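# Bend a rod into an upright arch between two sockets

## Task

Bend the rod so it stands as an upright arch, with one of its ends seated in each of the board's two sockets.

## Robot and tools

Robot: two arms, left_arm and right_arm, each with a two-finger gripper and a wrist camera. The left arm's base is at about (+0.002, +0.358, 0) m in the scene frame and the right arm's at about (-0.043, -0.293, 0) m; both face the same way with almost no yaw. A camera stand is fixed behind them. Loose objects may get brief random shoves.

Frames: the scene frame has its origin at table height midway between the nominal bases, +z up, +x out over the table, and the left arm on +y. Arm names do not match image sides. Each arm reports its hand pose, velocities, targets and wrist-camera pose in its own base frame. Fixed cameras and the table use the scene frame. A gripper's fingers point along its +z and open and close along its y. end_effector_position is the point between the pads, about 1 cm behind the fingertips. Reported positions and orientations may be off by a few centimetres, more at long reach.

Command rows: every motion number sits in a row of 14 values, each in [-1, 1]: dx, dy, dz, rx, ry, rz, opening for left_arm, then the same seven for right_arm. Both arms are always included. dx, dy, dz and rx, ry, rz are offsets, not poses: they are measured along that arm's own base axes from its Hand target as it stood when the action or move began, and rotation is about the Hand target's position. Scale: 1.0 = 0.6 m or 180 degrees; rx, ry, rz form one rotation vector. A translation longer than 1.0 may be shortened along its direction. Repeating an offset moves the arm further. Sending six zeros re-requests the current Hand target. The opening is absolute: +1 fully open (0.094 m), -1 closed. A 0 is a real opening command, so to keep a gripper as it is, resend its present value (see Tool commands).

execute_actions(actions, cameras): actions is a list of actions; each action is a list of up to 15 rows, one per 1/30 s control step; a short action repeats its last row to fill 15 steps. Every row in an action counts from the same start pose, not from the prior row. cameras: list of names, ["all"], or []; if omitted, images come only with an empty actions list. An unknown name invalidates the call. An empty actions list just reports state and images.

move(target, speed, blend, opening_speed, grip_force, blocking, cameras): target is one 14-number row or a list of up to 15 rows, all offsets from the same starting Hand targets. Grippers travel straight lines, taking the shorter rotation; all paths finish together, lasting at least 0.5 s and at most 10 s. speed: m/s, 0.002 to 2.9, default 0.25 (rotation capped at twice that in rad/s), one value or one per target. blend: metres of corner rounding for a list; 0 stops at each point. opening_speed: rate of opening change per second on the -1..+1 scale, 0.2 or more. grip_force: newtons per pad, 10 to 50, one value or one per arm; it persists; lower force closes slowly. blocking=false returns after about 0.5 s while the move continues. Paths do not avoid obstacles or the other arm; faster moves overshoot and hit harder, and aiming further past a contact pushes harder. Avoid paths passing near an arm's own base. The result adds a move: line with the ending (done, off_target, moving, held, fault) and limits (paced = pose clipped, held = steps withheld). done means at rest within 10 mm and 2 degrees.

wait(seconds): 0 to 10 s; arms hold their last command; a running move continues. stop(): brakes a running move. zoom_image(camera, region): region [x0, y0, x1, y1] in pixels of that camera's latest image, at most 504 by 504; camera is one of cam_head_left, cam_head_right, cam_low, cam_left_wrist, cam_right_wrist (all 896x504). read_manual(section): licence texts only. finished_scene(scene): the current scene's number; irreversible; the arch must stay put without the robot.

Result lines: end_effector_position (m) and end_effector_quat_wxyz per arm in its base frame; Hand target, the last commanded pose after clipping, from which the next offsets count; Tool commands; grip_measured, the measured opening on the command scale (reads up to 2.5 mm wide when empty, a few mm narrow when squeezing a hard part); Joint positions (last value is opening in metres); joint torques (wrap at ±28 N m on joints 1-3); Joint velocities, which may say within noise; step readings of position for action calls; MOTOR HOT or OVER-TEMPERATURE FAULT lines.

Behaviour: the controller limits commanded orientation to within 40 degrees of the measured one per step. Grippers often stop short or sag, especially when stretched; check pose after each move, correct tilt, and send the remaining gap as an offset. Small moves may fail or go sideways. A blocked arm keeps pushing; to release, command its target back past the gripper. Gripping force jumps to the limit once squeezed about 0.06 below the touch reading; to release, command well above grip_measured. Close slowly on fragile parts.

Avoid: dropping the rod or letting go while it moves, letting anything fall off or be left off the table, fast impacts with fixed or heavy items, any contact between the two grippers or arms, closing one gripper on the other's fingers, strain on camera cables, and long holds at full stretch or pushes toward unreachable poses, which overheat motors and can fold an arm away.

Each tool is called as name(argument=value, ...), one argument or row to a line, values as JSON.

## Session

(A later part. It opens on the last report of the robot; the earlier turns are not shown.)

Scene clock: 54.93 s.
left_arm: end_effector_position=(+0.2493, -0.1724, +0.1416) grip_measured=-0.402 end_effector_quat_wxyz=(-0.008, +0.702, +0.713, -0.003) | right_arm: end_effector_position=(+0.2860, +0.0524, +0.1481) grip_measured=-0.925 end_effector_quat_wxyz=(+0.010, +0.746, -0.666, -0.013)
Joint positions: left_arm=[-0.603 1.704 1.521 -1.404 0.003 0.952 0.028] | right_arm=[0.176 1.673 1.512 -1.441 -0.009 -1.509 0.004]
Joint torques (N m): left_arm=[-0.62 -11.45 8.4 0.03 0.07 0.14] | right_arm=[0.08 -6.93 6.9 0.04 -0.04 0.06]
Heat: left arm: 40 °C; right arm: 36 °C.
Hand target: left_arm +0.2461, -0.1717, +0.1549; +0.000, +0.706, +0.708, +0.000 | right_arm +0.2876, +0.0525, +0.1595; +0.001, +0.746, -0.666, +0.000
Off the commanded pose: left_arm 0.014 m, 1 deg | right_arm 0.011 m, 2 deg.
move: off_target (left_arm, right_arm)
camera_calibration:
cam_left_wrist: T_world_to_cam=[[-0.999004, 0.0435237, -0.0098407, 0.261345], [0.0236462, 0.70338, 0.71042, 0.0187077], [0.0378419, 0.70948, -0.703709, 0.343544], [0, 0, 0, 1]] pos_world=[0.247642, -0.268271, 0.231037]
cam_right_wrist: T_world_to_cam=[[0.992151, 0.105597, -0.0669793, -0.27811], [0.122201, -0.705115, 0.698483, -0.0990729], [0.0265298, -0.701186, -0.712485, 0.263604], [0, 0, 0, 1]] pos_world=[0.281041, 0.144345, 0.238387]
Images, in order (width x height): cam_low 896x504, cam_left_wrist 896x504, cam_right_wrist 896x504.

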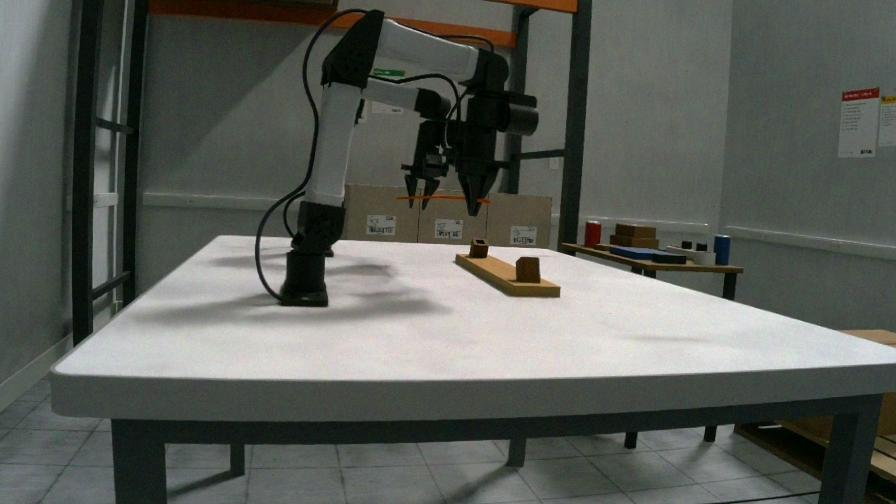

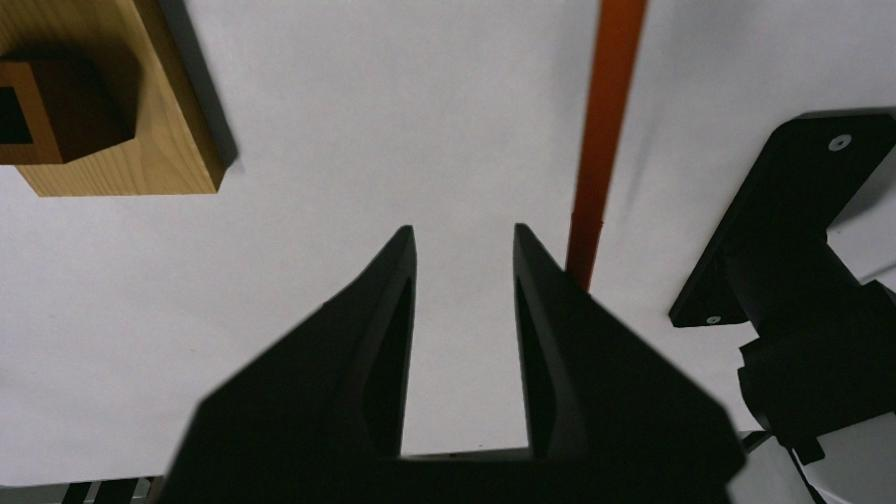

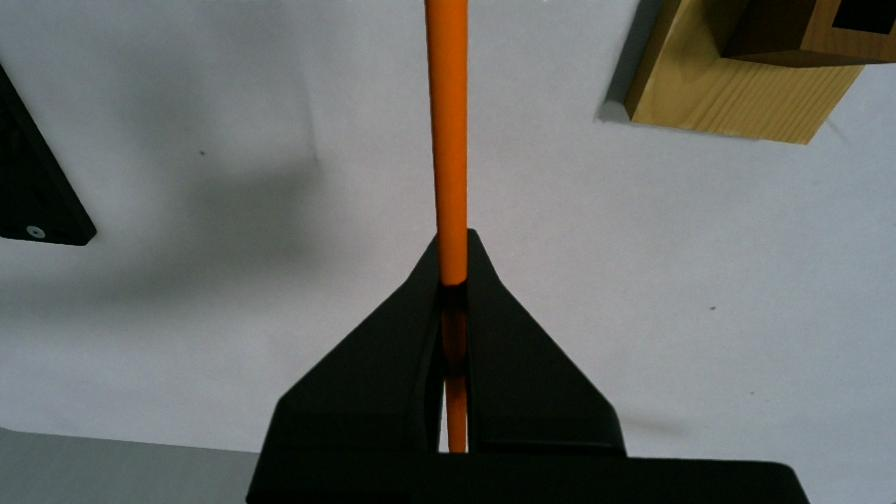

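move(
  target=[
    [0,0,0.125,0,0,0,-0.2,0,0,0,0,0,0,-1],
    [-0.0477,0,0.125,0,0,0.011,0,0,0,0,0,0,0,-1],
    [-0.0477,0,-0.0215,0,0,0.011,0,0,0,0,0,0,0,-1],
  ],
  speed=[0.15,0.12,0.1],
  blend=[0.01,0,0],
  cameras=["cam_low","cam_left_wrist","cam_right_wrist"],
)

zoom_image(
  camera="cam_low",
  region=[380, 150, 520, 290],
)

Scene clock: 68.20 s.
left_arm: end_effector_position=(+0.2185, -0.1714, +0.1453) grip_measured=-0.002 end_effector_quat_wxyz=(+0.006, +0.696, +0.718, -0.001) | right_arm: end_effector_position=(+0.2858, +0.0523, +0.1481) grip_measured=-0.925 end_effector_quat_wxyz=(+0.010, +0.746, -0.666, -0.013)
Joint positions: left_arm=[-0.663 1.583 1.406 -1.383 0.003 0.877 0.047] | right_arm=[0.176 1.673 1.512 -1.441 -0.008 -1.508 0.004]
Joint torques (N m): left_arm=[-0.57 -7.04 5.86 0.52 0.07 -0.04] | right_arm=[0.08 -6.91 6.89 0.02 -0.03 0.05]
Heat: left arm: 40 °C; right arm: 37 °C.
Hand target: left_arm +0.2175, -0.1717, +0.1420; +0.000, +0.694, +0.720, +0.000 | right_arm +0.2876, +0.0525, +0.1595; +0.001, +0.746, -0.666, +0.000
Off the commanded pose: left_arm 0.003 m, 1 deg | right_arm 0.012 m, 2 deg.
move: off_target (right_arm); target 2's new opening was sent with left_arm's hand 0.019 m and 12 deg from that target
camera_calibration:
cam_left_wrist: T_world_to_cam=[[-0.999073, 0.0286904, -0.032084, 0.231277], [-0.00196279, 0.714285, 0.699853, 0.0251371], [0.0429961, 0.699267, -0.713566, 0.345203], [0, 0, 0, 1]] pos_world=[0.21627, -0.265979, 0.236153]
cam_right_wrist: T_world_to_cam=[[0.992262, 0.104096, -0.0676783, -0.277744], [0.121614, -0.704954, 0.698749, -0.0990651], [0.025027, -0.701573, -0.712158, 0.263935], [0, 0, 0, 1]] pos_world=[0.281037, 0.144246, 0.238388]
Images, in order (width x height): cam_low 896x504, cam_left_wrist 896x504, cam_right_wrist 896x504.

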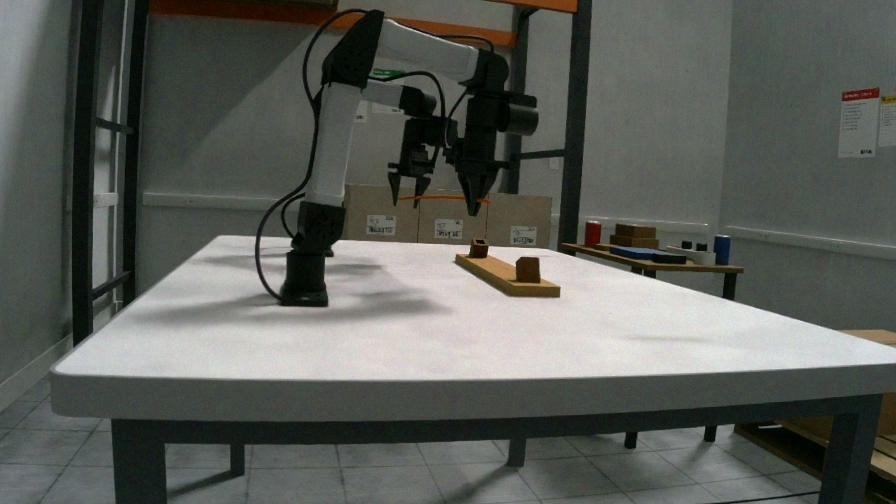

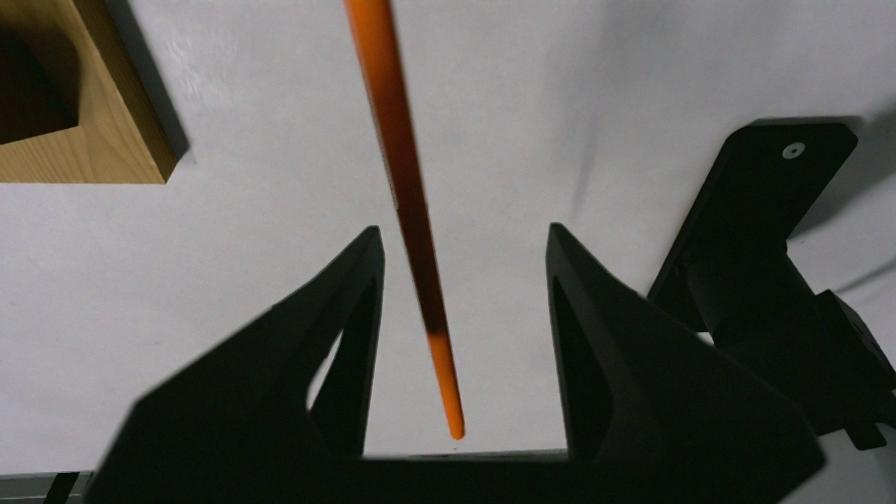

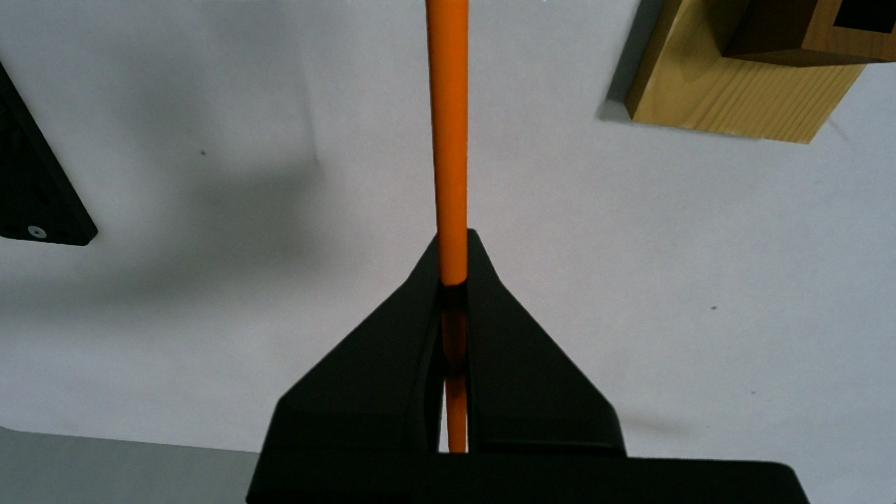

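Scaled by 3.600 from the camera's 896x504 image, which has a finer 1280x720 frame.

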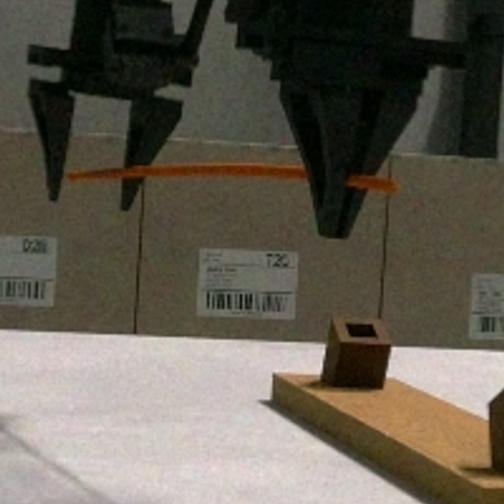

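move(
  target=[
    [0.022,0,0.0,0,0,0.0139,0,0,0,0,0,0,0,-1],
    [0.022,0,0,0,0,0.0139,-1,0,0,0,0,0,0,-1],
  ],
  speed=0.06,
  opening_speed=0.6,
  cameras=["all"],
)

zoom_image(
  camera="cam_low",
  region=[380, 150, 520, 290],
)

Scene clock: 72.93 s.
left_arm: end_effector_position=(+0.2239, -0.1701, +0.1386) grip_measured=-0.934 end_effector_quat_wxyz=(-0.006, +0.685, +0.729, -0.002) | right_arm: end_effector_position=(+0.2858, +0.0523, +0.1481) grip_measured=-0.925 end_effector_quat_wxyz=(+0.010, +0.746, -0.666, -0.013)
Joint positions: left_arm=[-0.648 1.618 1.415 -1.381 0.003 0.861 0.003] | right_arm=[0.176 1.673 1.512 -1.441 -0.008 -1.508 0.004]
Joint torques (N m): left_arm=[0.64 -6.91 8.46 0.43 0.07 -0.04] | right_arm=[0.08 -6.91 6.89 0.02 -0.03 0.05]
Heat: left arm: 40 °C; right arm: 37 °C.
Hand target: left_arm +0.2307, -0.1718, +0.1420; +0.000, +0.678, +0.735, +0.000 | right_arm +0.2876, +0.0525, +0.1595; +0.001, +0.746, -0.666, +0.000
Off the commanded pose: left_arm 0.008 m, 1 deg | right_arm 0.012 m, 2 deg.
move: off_target (right_arm)
camera_calibration:
cam_left_wrist: T_world_to_cam=[[-0.999915, -0.00256086, -0.0127867, 0.228675], [-0.0108873, 0.703657, 0.710457, 0.0276423], [0.00717806, 0.710535, -0.703625, 0.347839], [0, 0, 0, 1]] pos_world=[0.22646, -0.266017, 0.228034]
cam_right_wrist: T_world_to_cam=[[0.992262, 0.104096, -0.0676783, -0.277744], [0.121614, -0.704954, 0.698749, -0.0990651], [0.025027, -0.701573, -0.712158, 0.263935], [0, 0, 0, 1]] pos_world=[0.281037, 0.144246, 0.238388]

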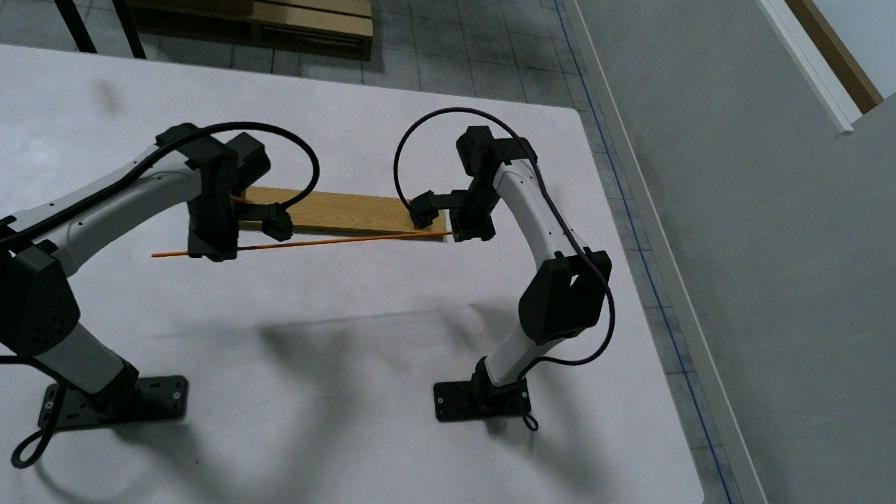

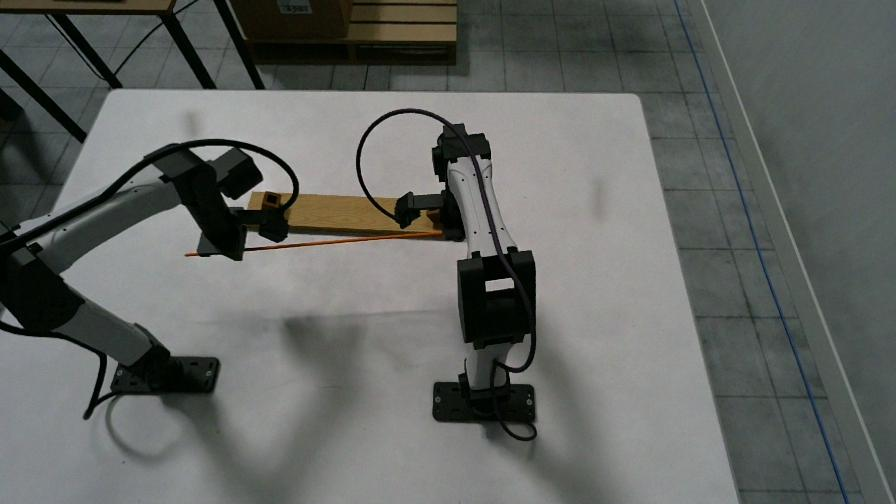

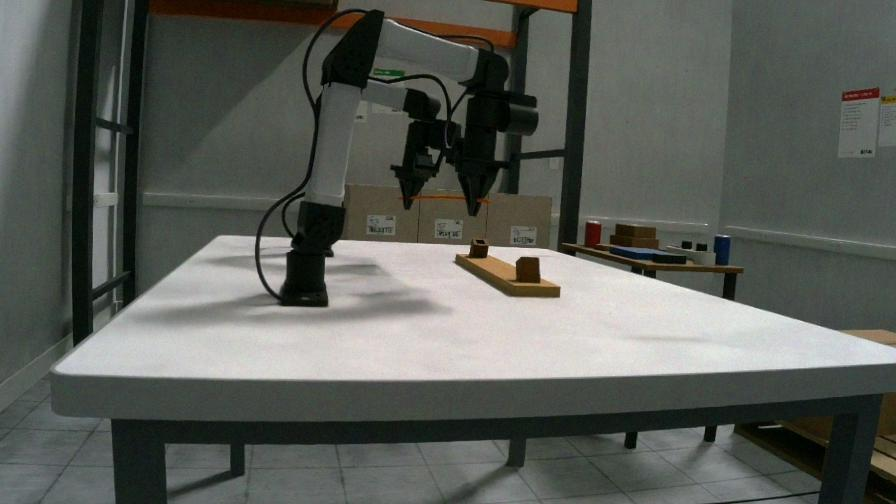

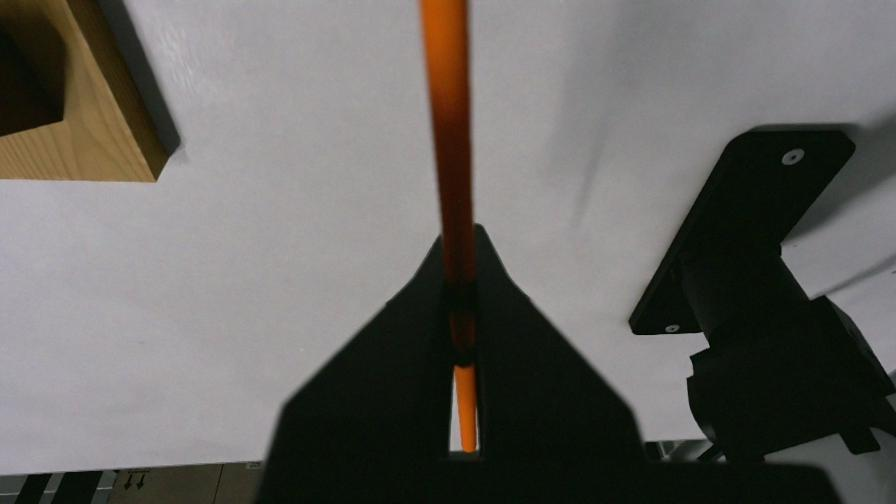

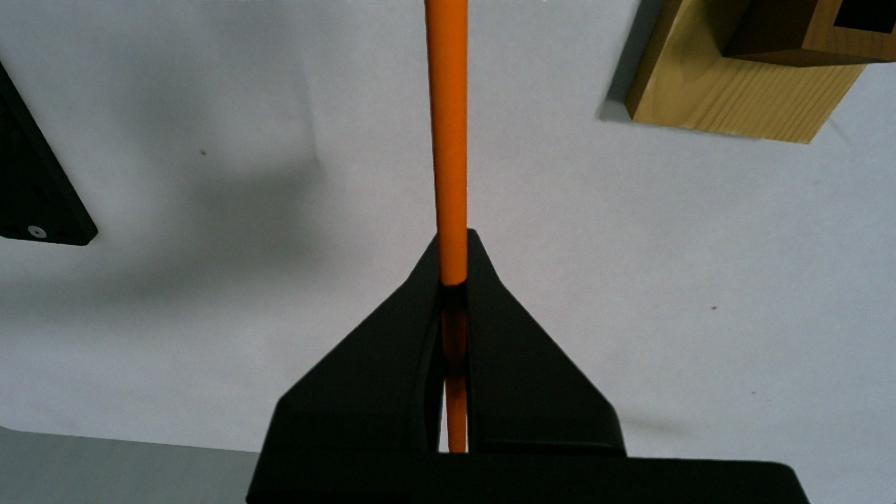

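Scaled by 3.600 from the camera's 896x504 image, which has a finer 1280x720 frame.

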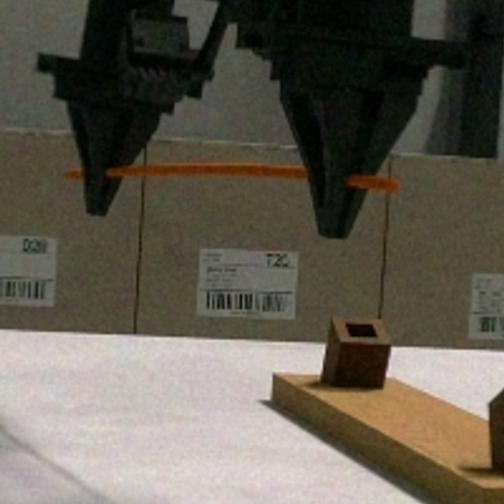

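move(
  target=[
    [0.0417,-0.0258,0.0367,-0.1110,-0.0047,-0.0264,-1,-0.0125,0.0277,0.0133,0.1107,0.0092,-0.0193,-1],
    [0.0833,-0.065,0.0567,-0.2224,0.0008,-0.0512,-1,-0.025,0.0683,0.0225,0.2221,0.0116,-0.0373,-1],
  ],
  blend=[0.01,0],
  speed=0.08,
  cameras=["all"],
)

zoom_image(
  camera="cam_low",
  region=[380, 120, 540, 280],
)

Scene clock: 91.33 s.
left_arm: end_effector_position=(+0.2746, -0.1976, +0.1676) grip_measured=-0.935 end_effector_quat_wxyz=(+0.199, +0.693, +0.654, -0.228) | right_arm: end_effector_position=(+0.2732, +0.0818, +0.1617) grip_measured=-0.925 end_effector_quat_wxyz=(-0.206, +0.661, -0.684, -0.230)
Joint positions: left_arm=[-0.331 1.633 1.415 -1.19 0.596 1.247 0.003] | right_arm=[-0.073 1.615 1.371 -1.407 -0.622 -1.636 0.004]
Joint torques (N m): left_arm=[0.14 -7.46 7.66 1.19 1.18 0.19] | right_arm=[-0.02 -7.16 3.95 0.14 -1.11 -0.14]
Heat: left arm: 40 °C; right arm: 38 °C.
Hand target: left_arm +0.2807, -0.2107, +0.1761; +0.231, +0.693, +0.635, -0.252 | right_arm +0.2726, +0.0935, +0.1730; -0.242, +0.662, -0.667, -0.241
Off the commanded pose: left_arm 0.017 m, 5 deg | right_arm 0.016 m, 5 deg.
move: off_target (left_arm, right_arm)
camera_calibration:
cam_left_wrist: T_world_to_cam=[[-0.994693, 0.0977051, -0.0322559, 0.301347], [0.090973, 0.981593, 0.167924, 0.144727], [0.0480692, 0.164098, -0.985272, 0.315381], [0, 0, 0, 1]] pos_world=[0.271421, -0.22326, 0.296153]
cam_right_wrist: T_world_to_cam=[[0.997115, -0.00569161, -0.0756934, -0.258422], [0.00609471, -0.987962, 0.154574, 0.0564634], [-0.075662, -0.154589, -0.985077, 0.321501], [0, 0, 0, 1]] pos_world=[0.281658, 0.104014, 0.288415]

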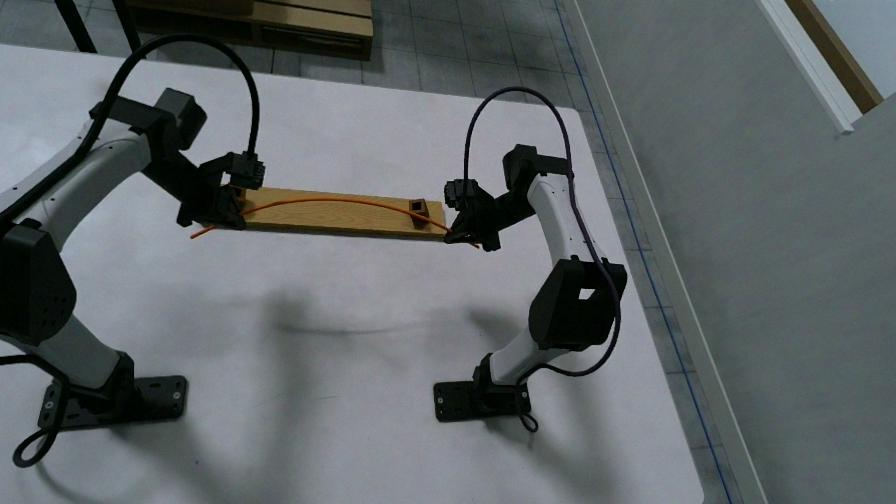

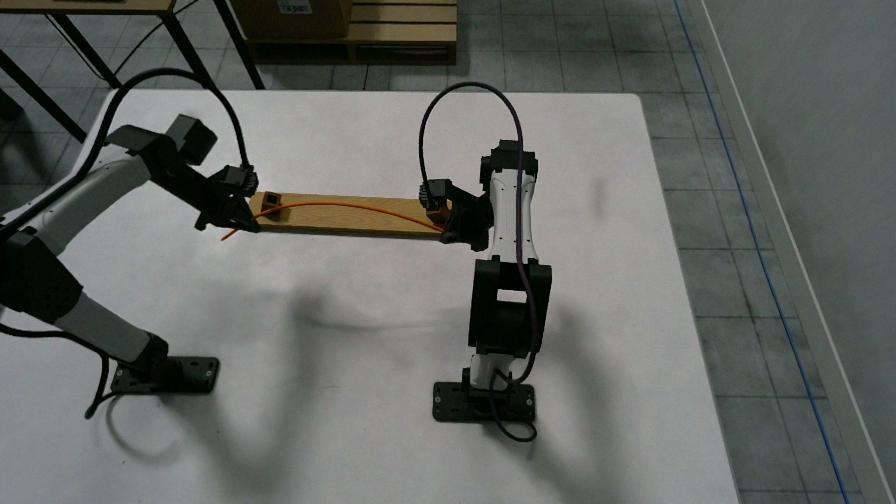

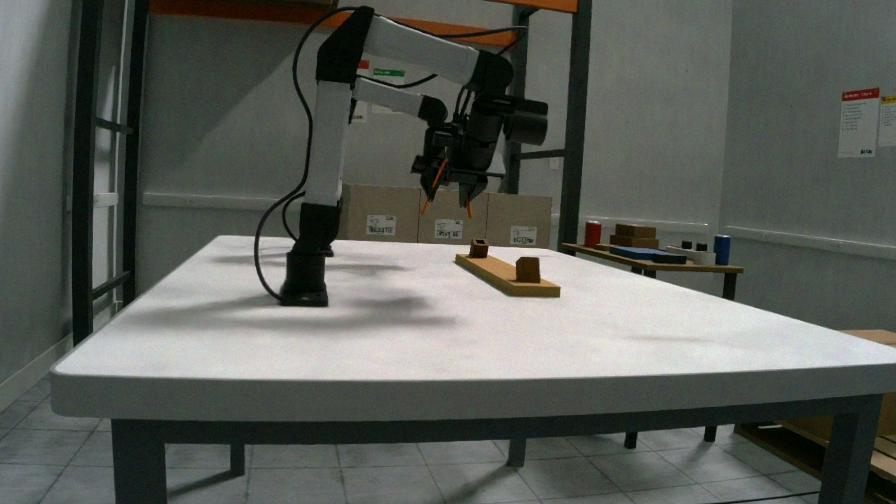

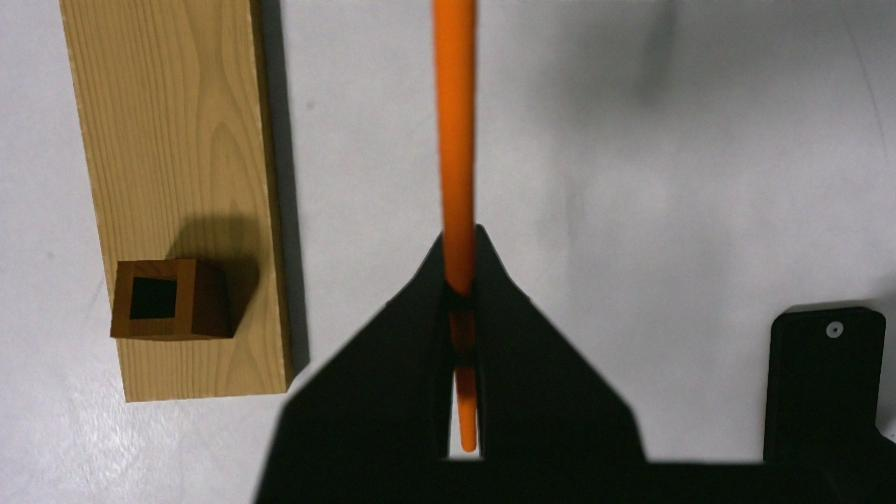

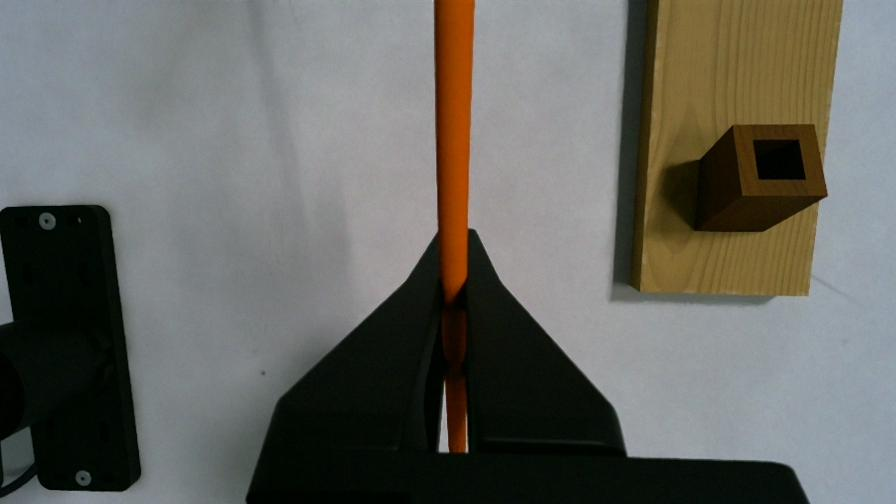

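Scaled by 3.150 from the camera's 896x504 image, which has a finer 1280x720 frame.

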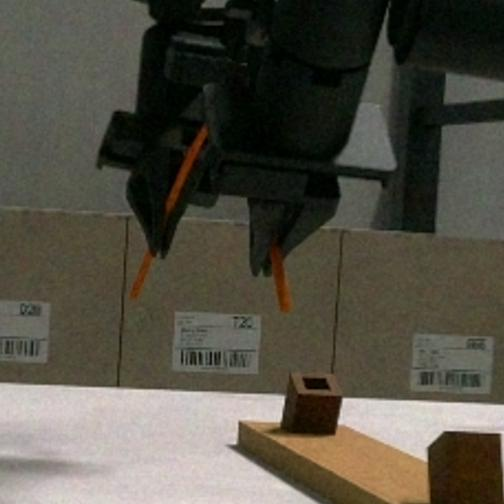

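move(
  target=[0.1955,-0.0472,0.0355,-0.1771,-0.05,-0.0114,-1,0.229,0.1692,-0.0183,0.1752,-0.0172,0.0093,-1],
  speed=0.06,
  cameras=["all"],
)

zoom_image(
  camera="cam_head_left",
  region=[210, 130, 290, 210],
)

zoom_image(
  camera="cam_head_right",
  region=[240, 140, 320, 220],
)

zoom_image(
  camera="cam_head_left",
  region=[380, 150, 460, 230],
)

zoom_image(
  camera="cam_head_right",
  region=[390, 150, 470, 230],
)

zoom_image(
  camera="cam_low",
  region=[450, 170, 570, 290],
)

Scene clock: 107.70 s.
left_arm: end_effector_position=(+0.3983, -0.2245, +0.1794) grip_measured=-0.935 end_effector_quat_wxyz=(+0.430, +0.632, +0.547, -0.342) | right_arm: end_effector_position=(+0.4114, +0.1732, +0.1544) grip_measured=-0.925 end_effector_quat_wxyz=(-0.416, +0.581, -0.590, -0.376)
Joint positions: left_arm=[-0.164 1.946 1.531 -0.712 1.117 1.27 0.003] | right_arm=[0.03 2.047 1.58 -0.892 -1.181 -1.385 0.004]
Joint torques (N m): left_arm=[-1.7 -11.38 9.06 1.6 1.38 -0.02] | right_arm=[3.04 -6.97 6.65 0.8 -1.12 0.02]
Heat: left arm: 40 °C; right arm: 37 °C.
Hand target: left_arm +0.3981, -0.2389, +0.1974; +0.457, +0.631, +0.509, -0.366 | right_arm +0.4100, +0.1950, +0.1621; -0.427, +0.587, -0.560, -0.399
Off the commanded pose: left_arm 0.023 m, 6 deg | right_arm 0.023 m, 5 deg.
move: off_target (left_arm, right_arm)
camera_calibration:
cam_left_wrist: T_world_to_cam=[[-0.972111, 0.0317475, -0.232365, 0.439497], [0.115157, 0.927742, -0.355011, 0.229991], [0.204304, -0.371868, -0.905524, 0.128672], [0, 0, 0, 1]] pos_world=[0.374466, -0.179476, 0.300288]
cam_right_wrist: T_world_to_cam=[[0.999762, -0.0112232, 0.0187217, -0.410982], [-0.00290164, -0.918412, -0.395614, 0.223692], [0.0216342, 0.395466, -0.918226, 0.193266], [0, 0, 0, 1]] pos_world=[0.407352, 0.124399, 0.273652]

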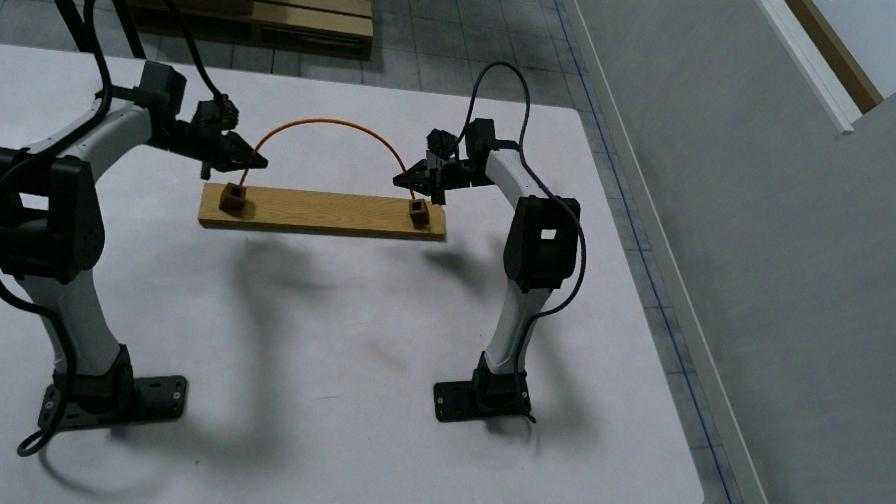

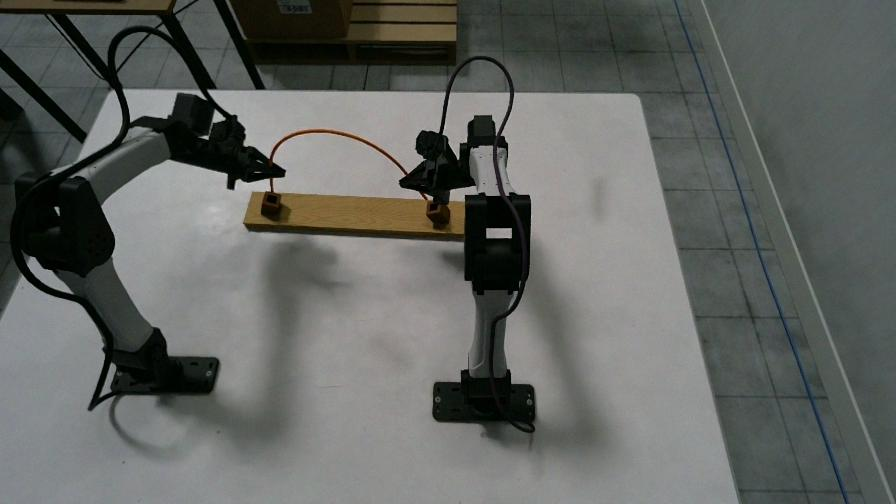

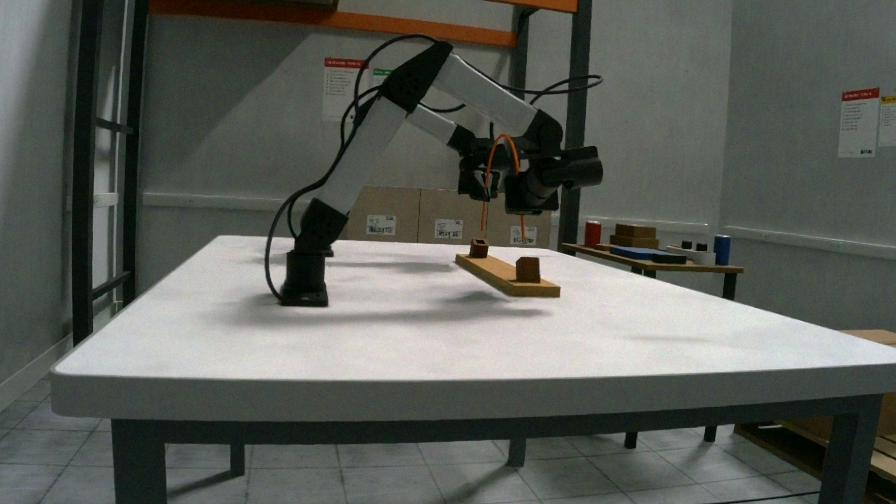

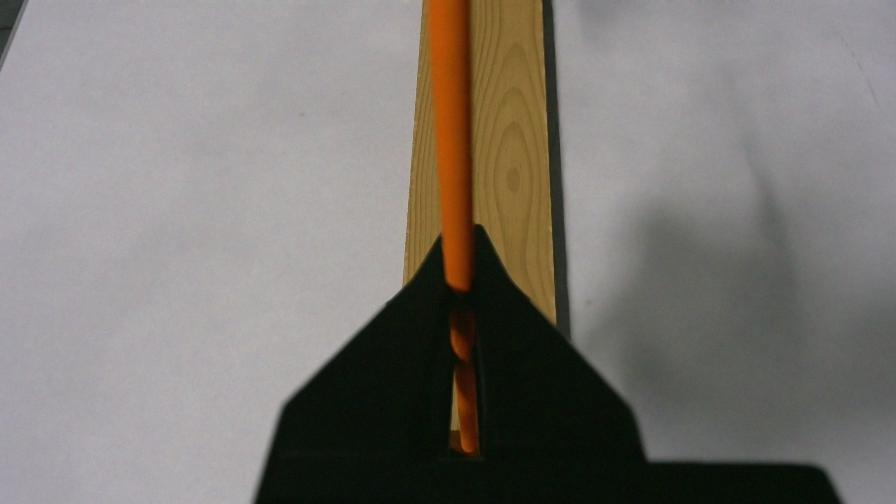

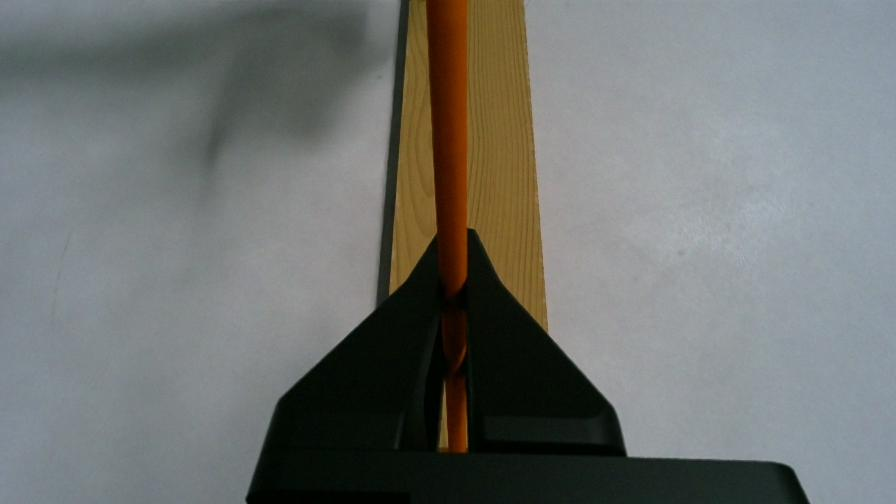

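Scaled by 6.300 from the camera's 896x504 image, which has a finer 1280x720 frame.

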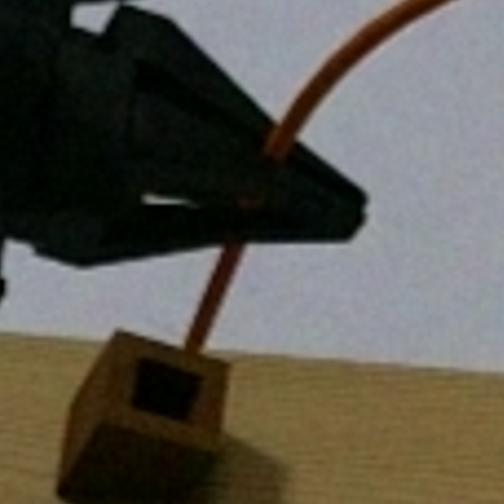

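Scaled by 6.300 from the camera's 896x504 image, which has a finer 1280x720 frame.

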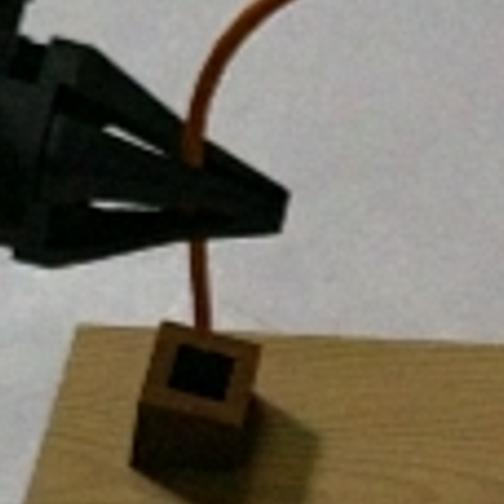

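Scaled by 6.300 from the camera's 896x504 image, which has a finer 1280x720 frame.

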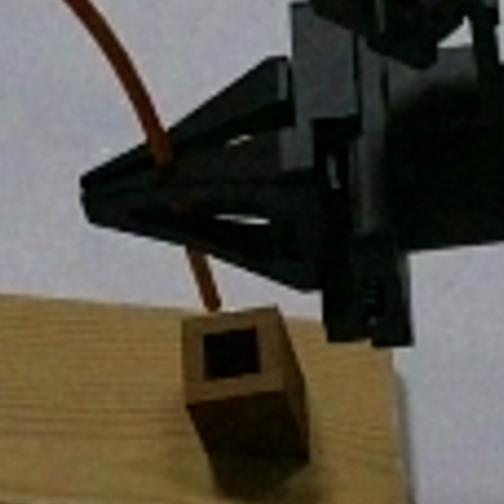

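Scaled by 6.300 from the camera's 896x504 image, which has a finer 1280x720 frame.

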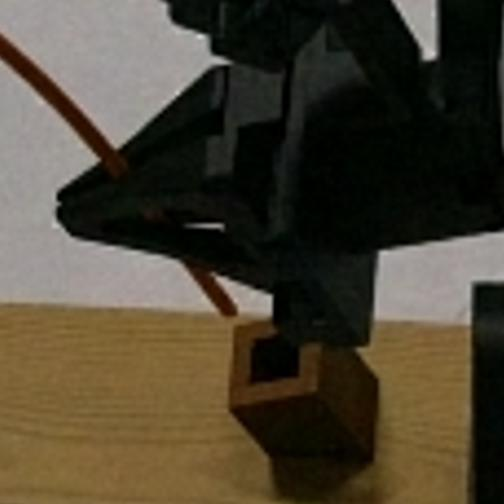

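Scaled by 4.200 from the camera's 896x504 image, which has a finer 1280x720 frame.

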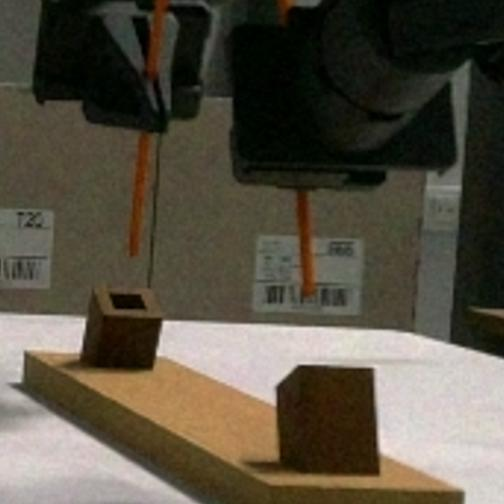

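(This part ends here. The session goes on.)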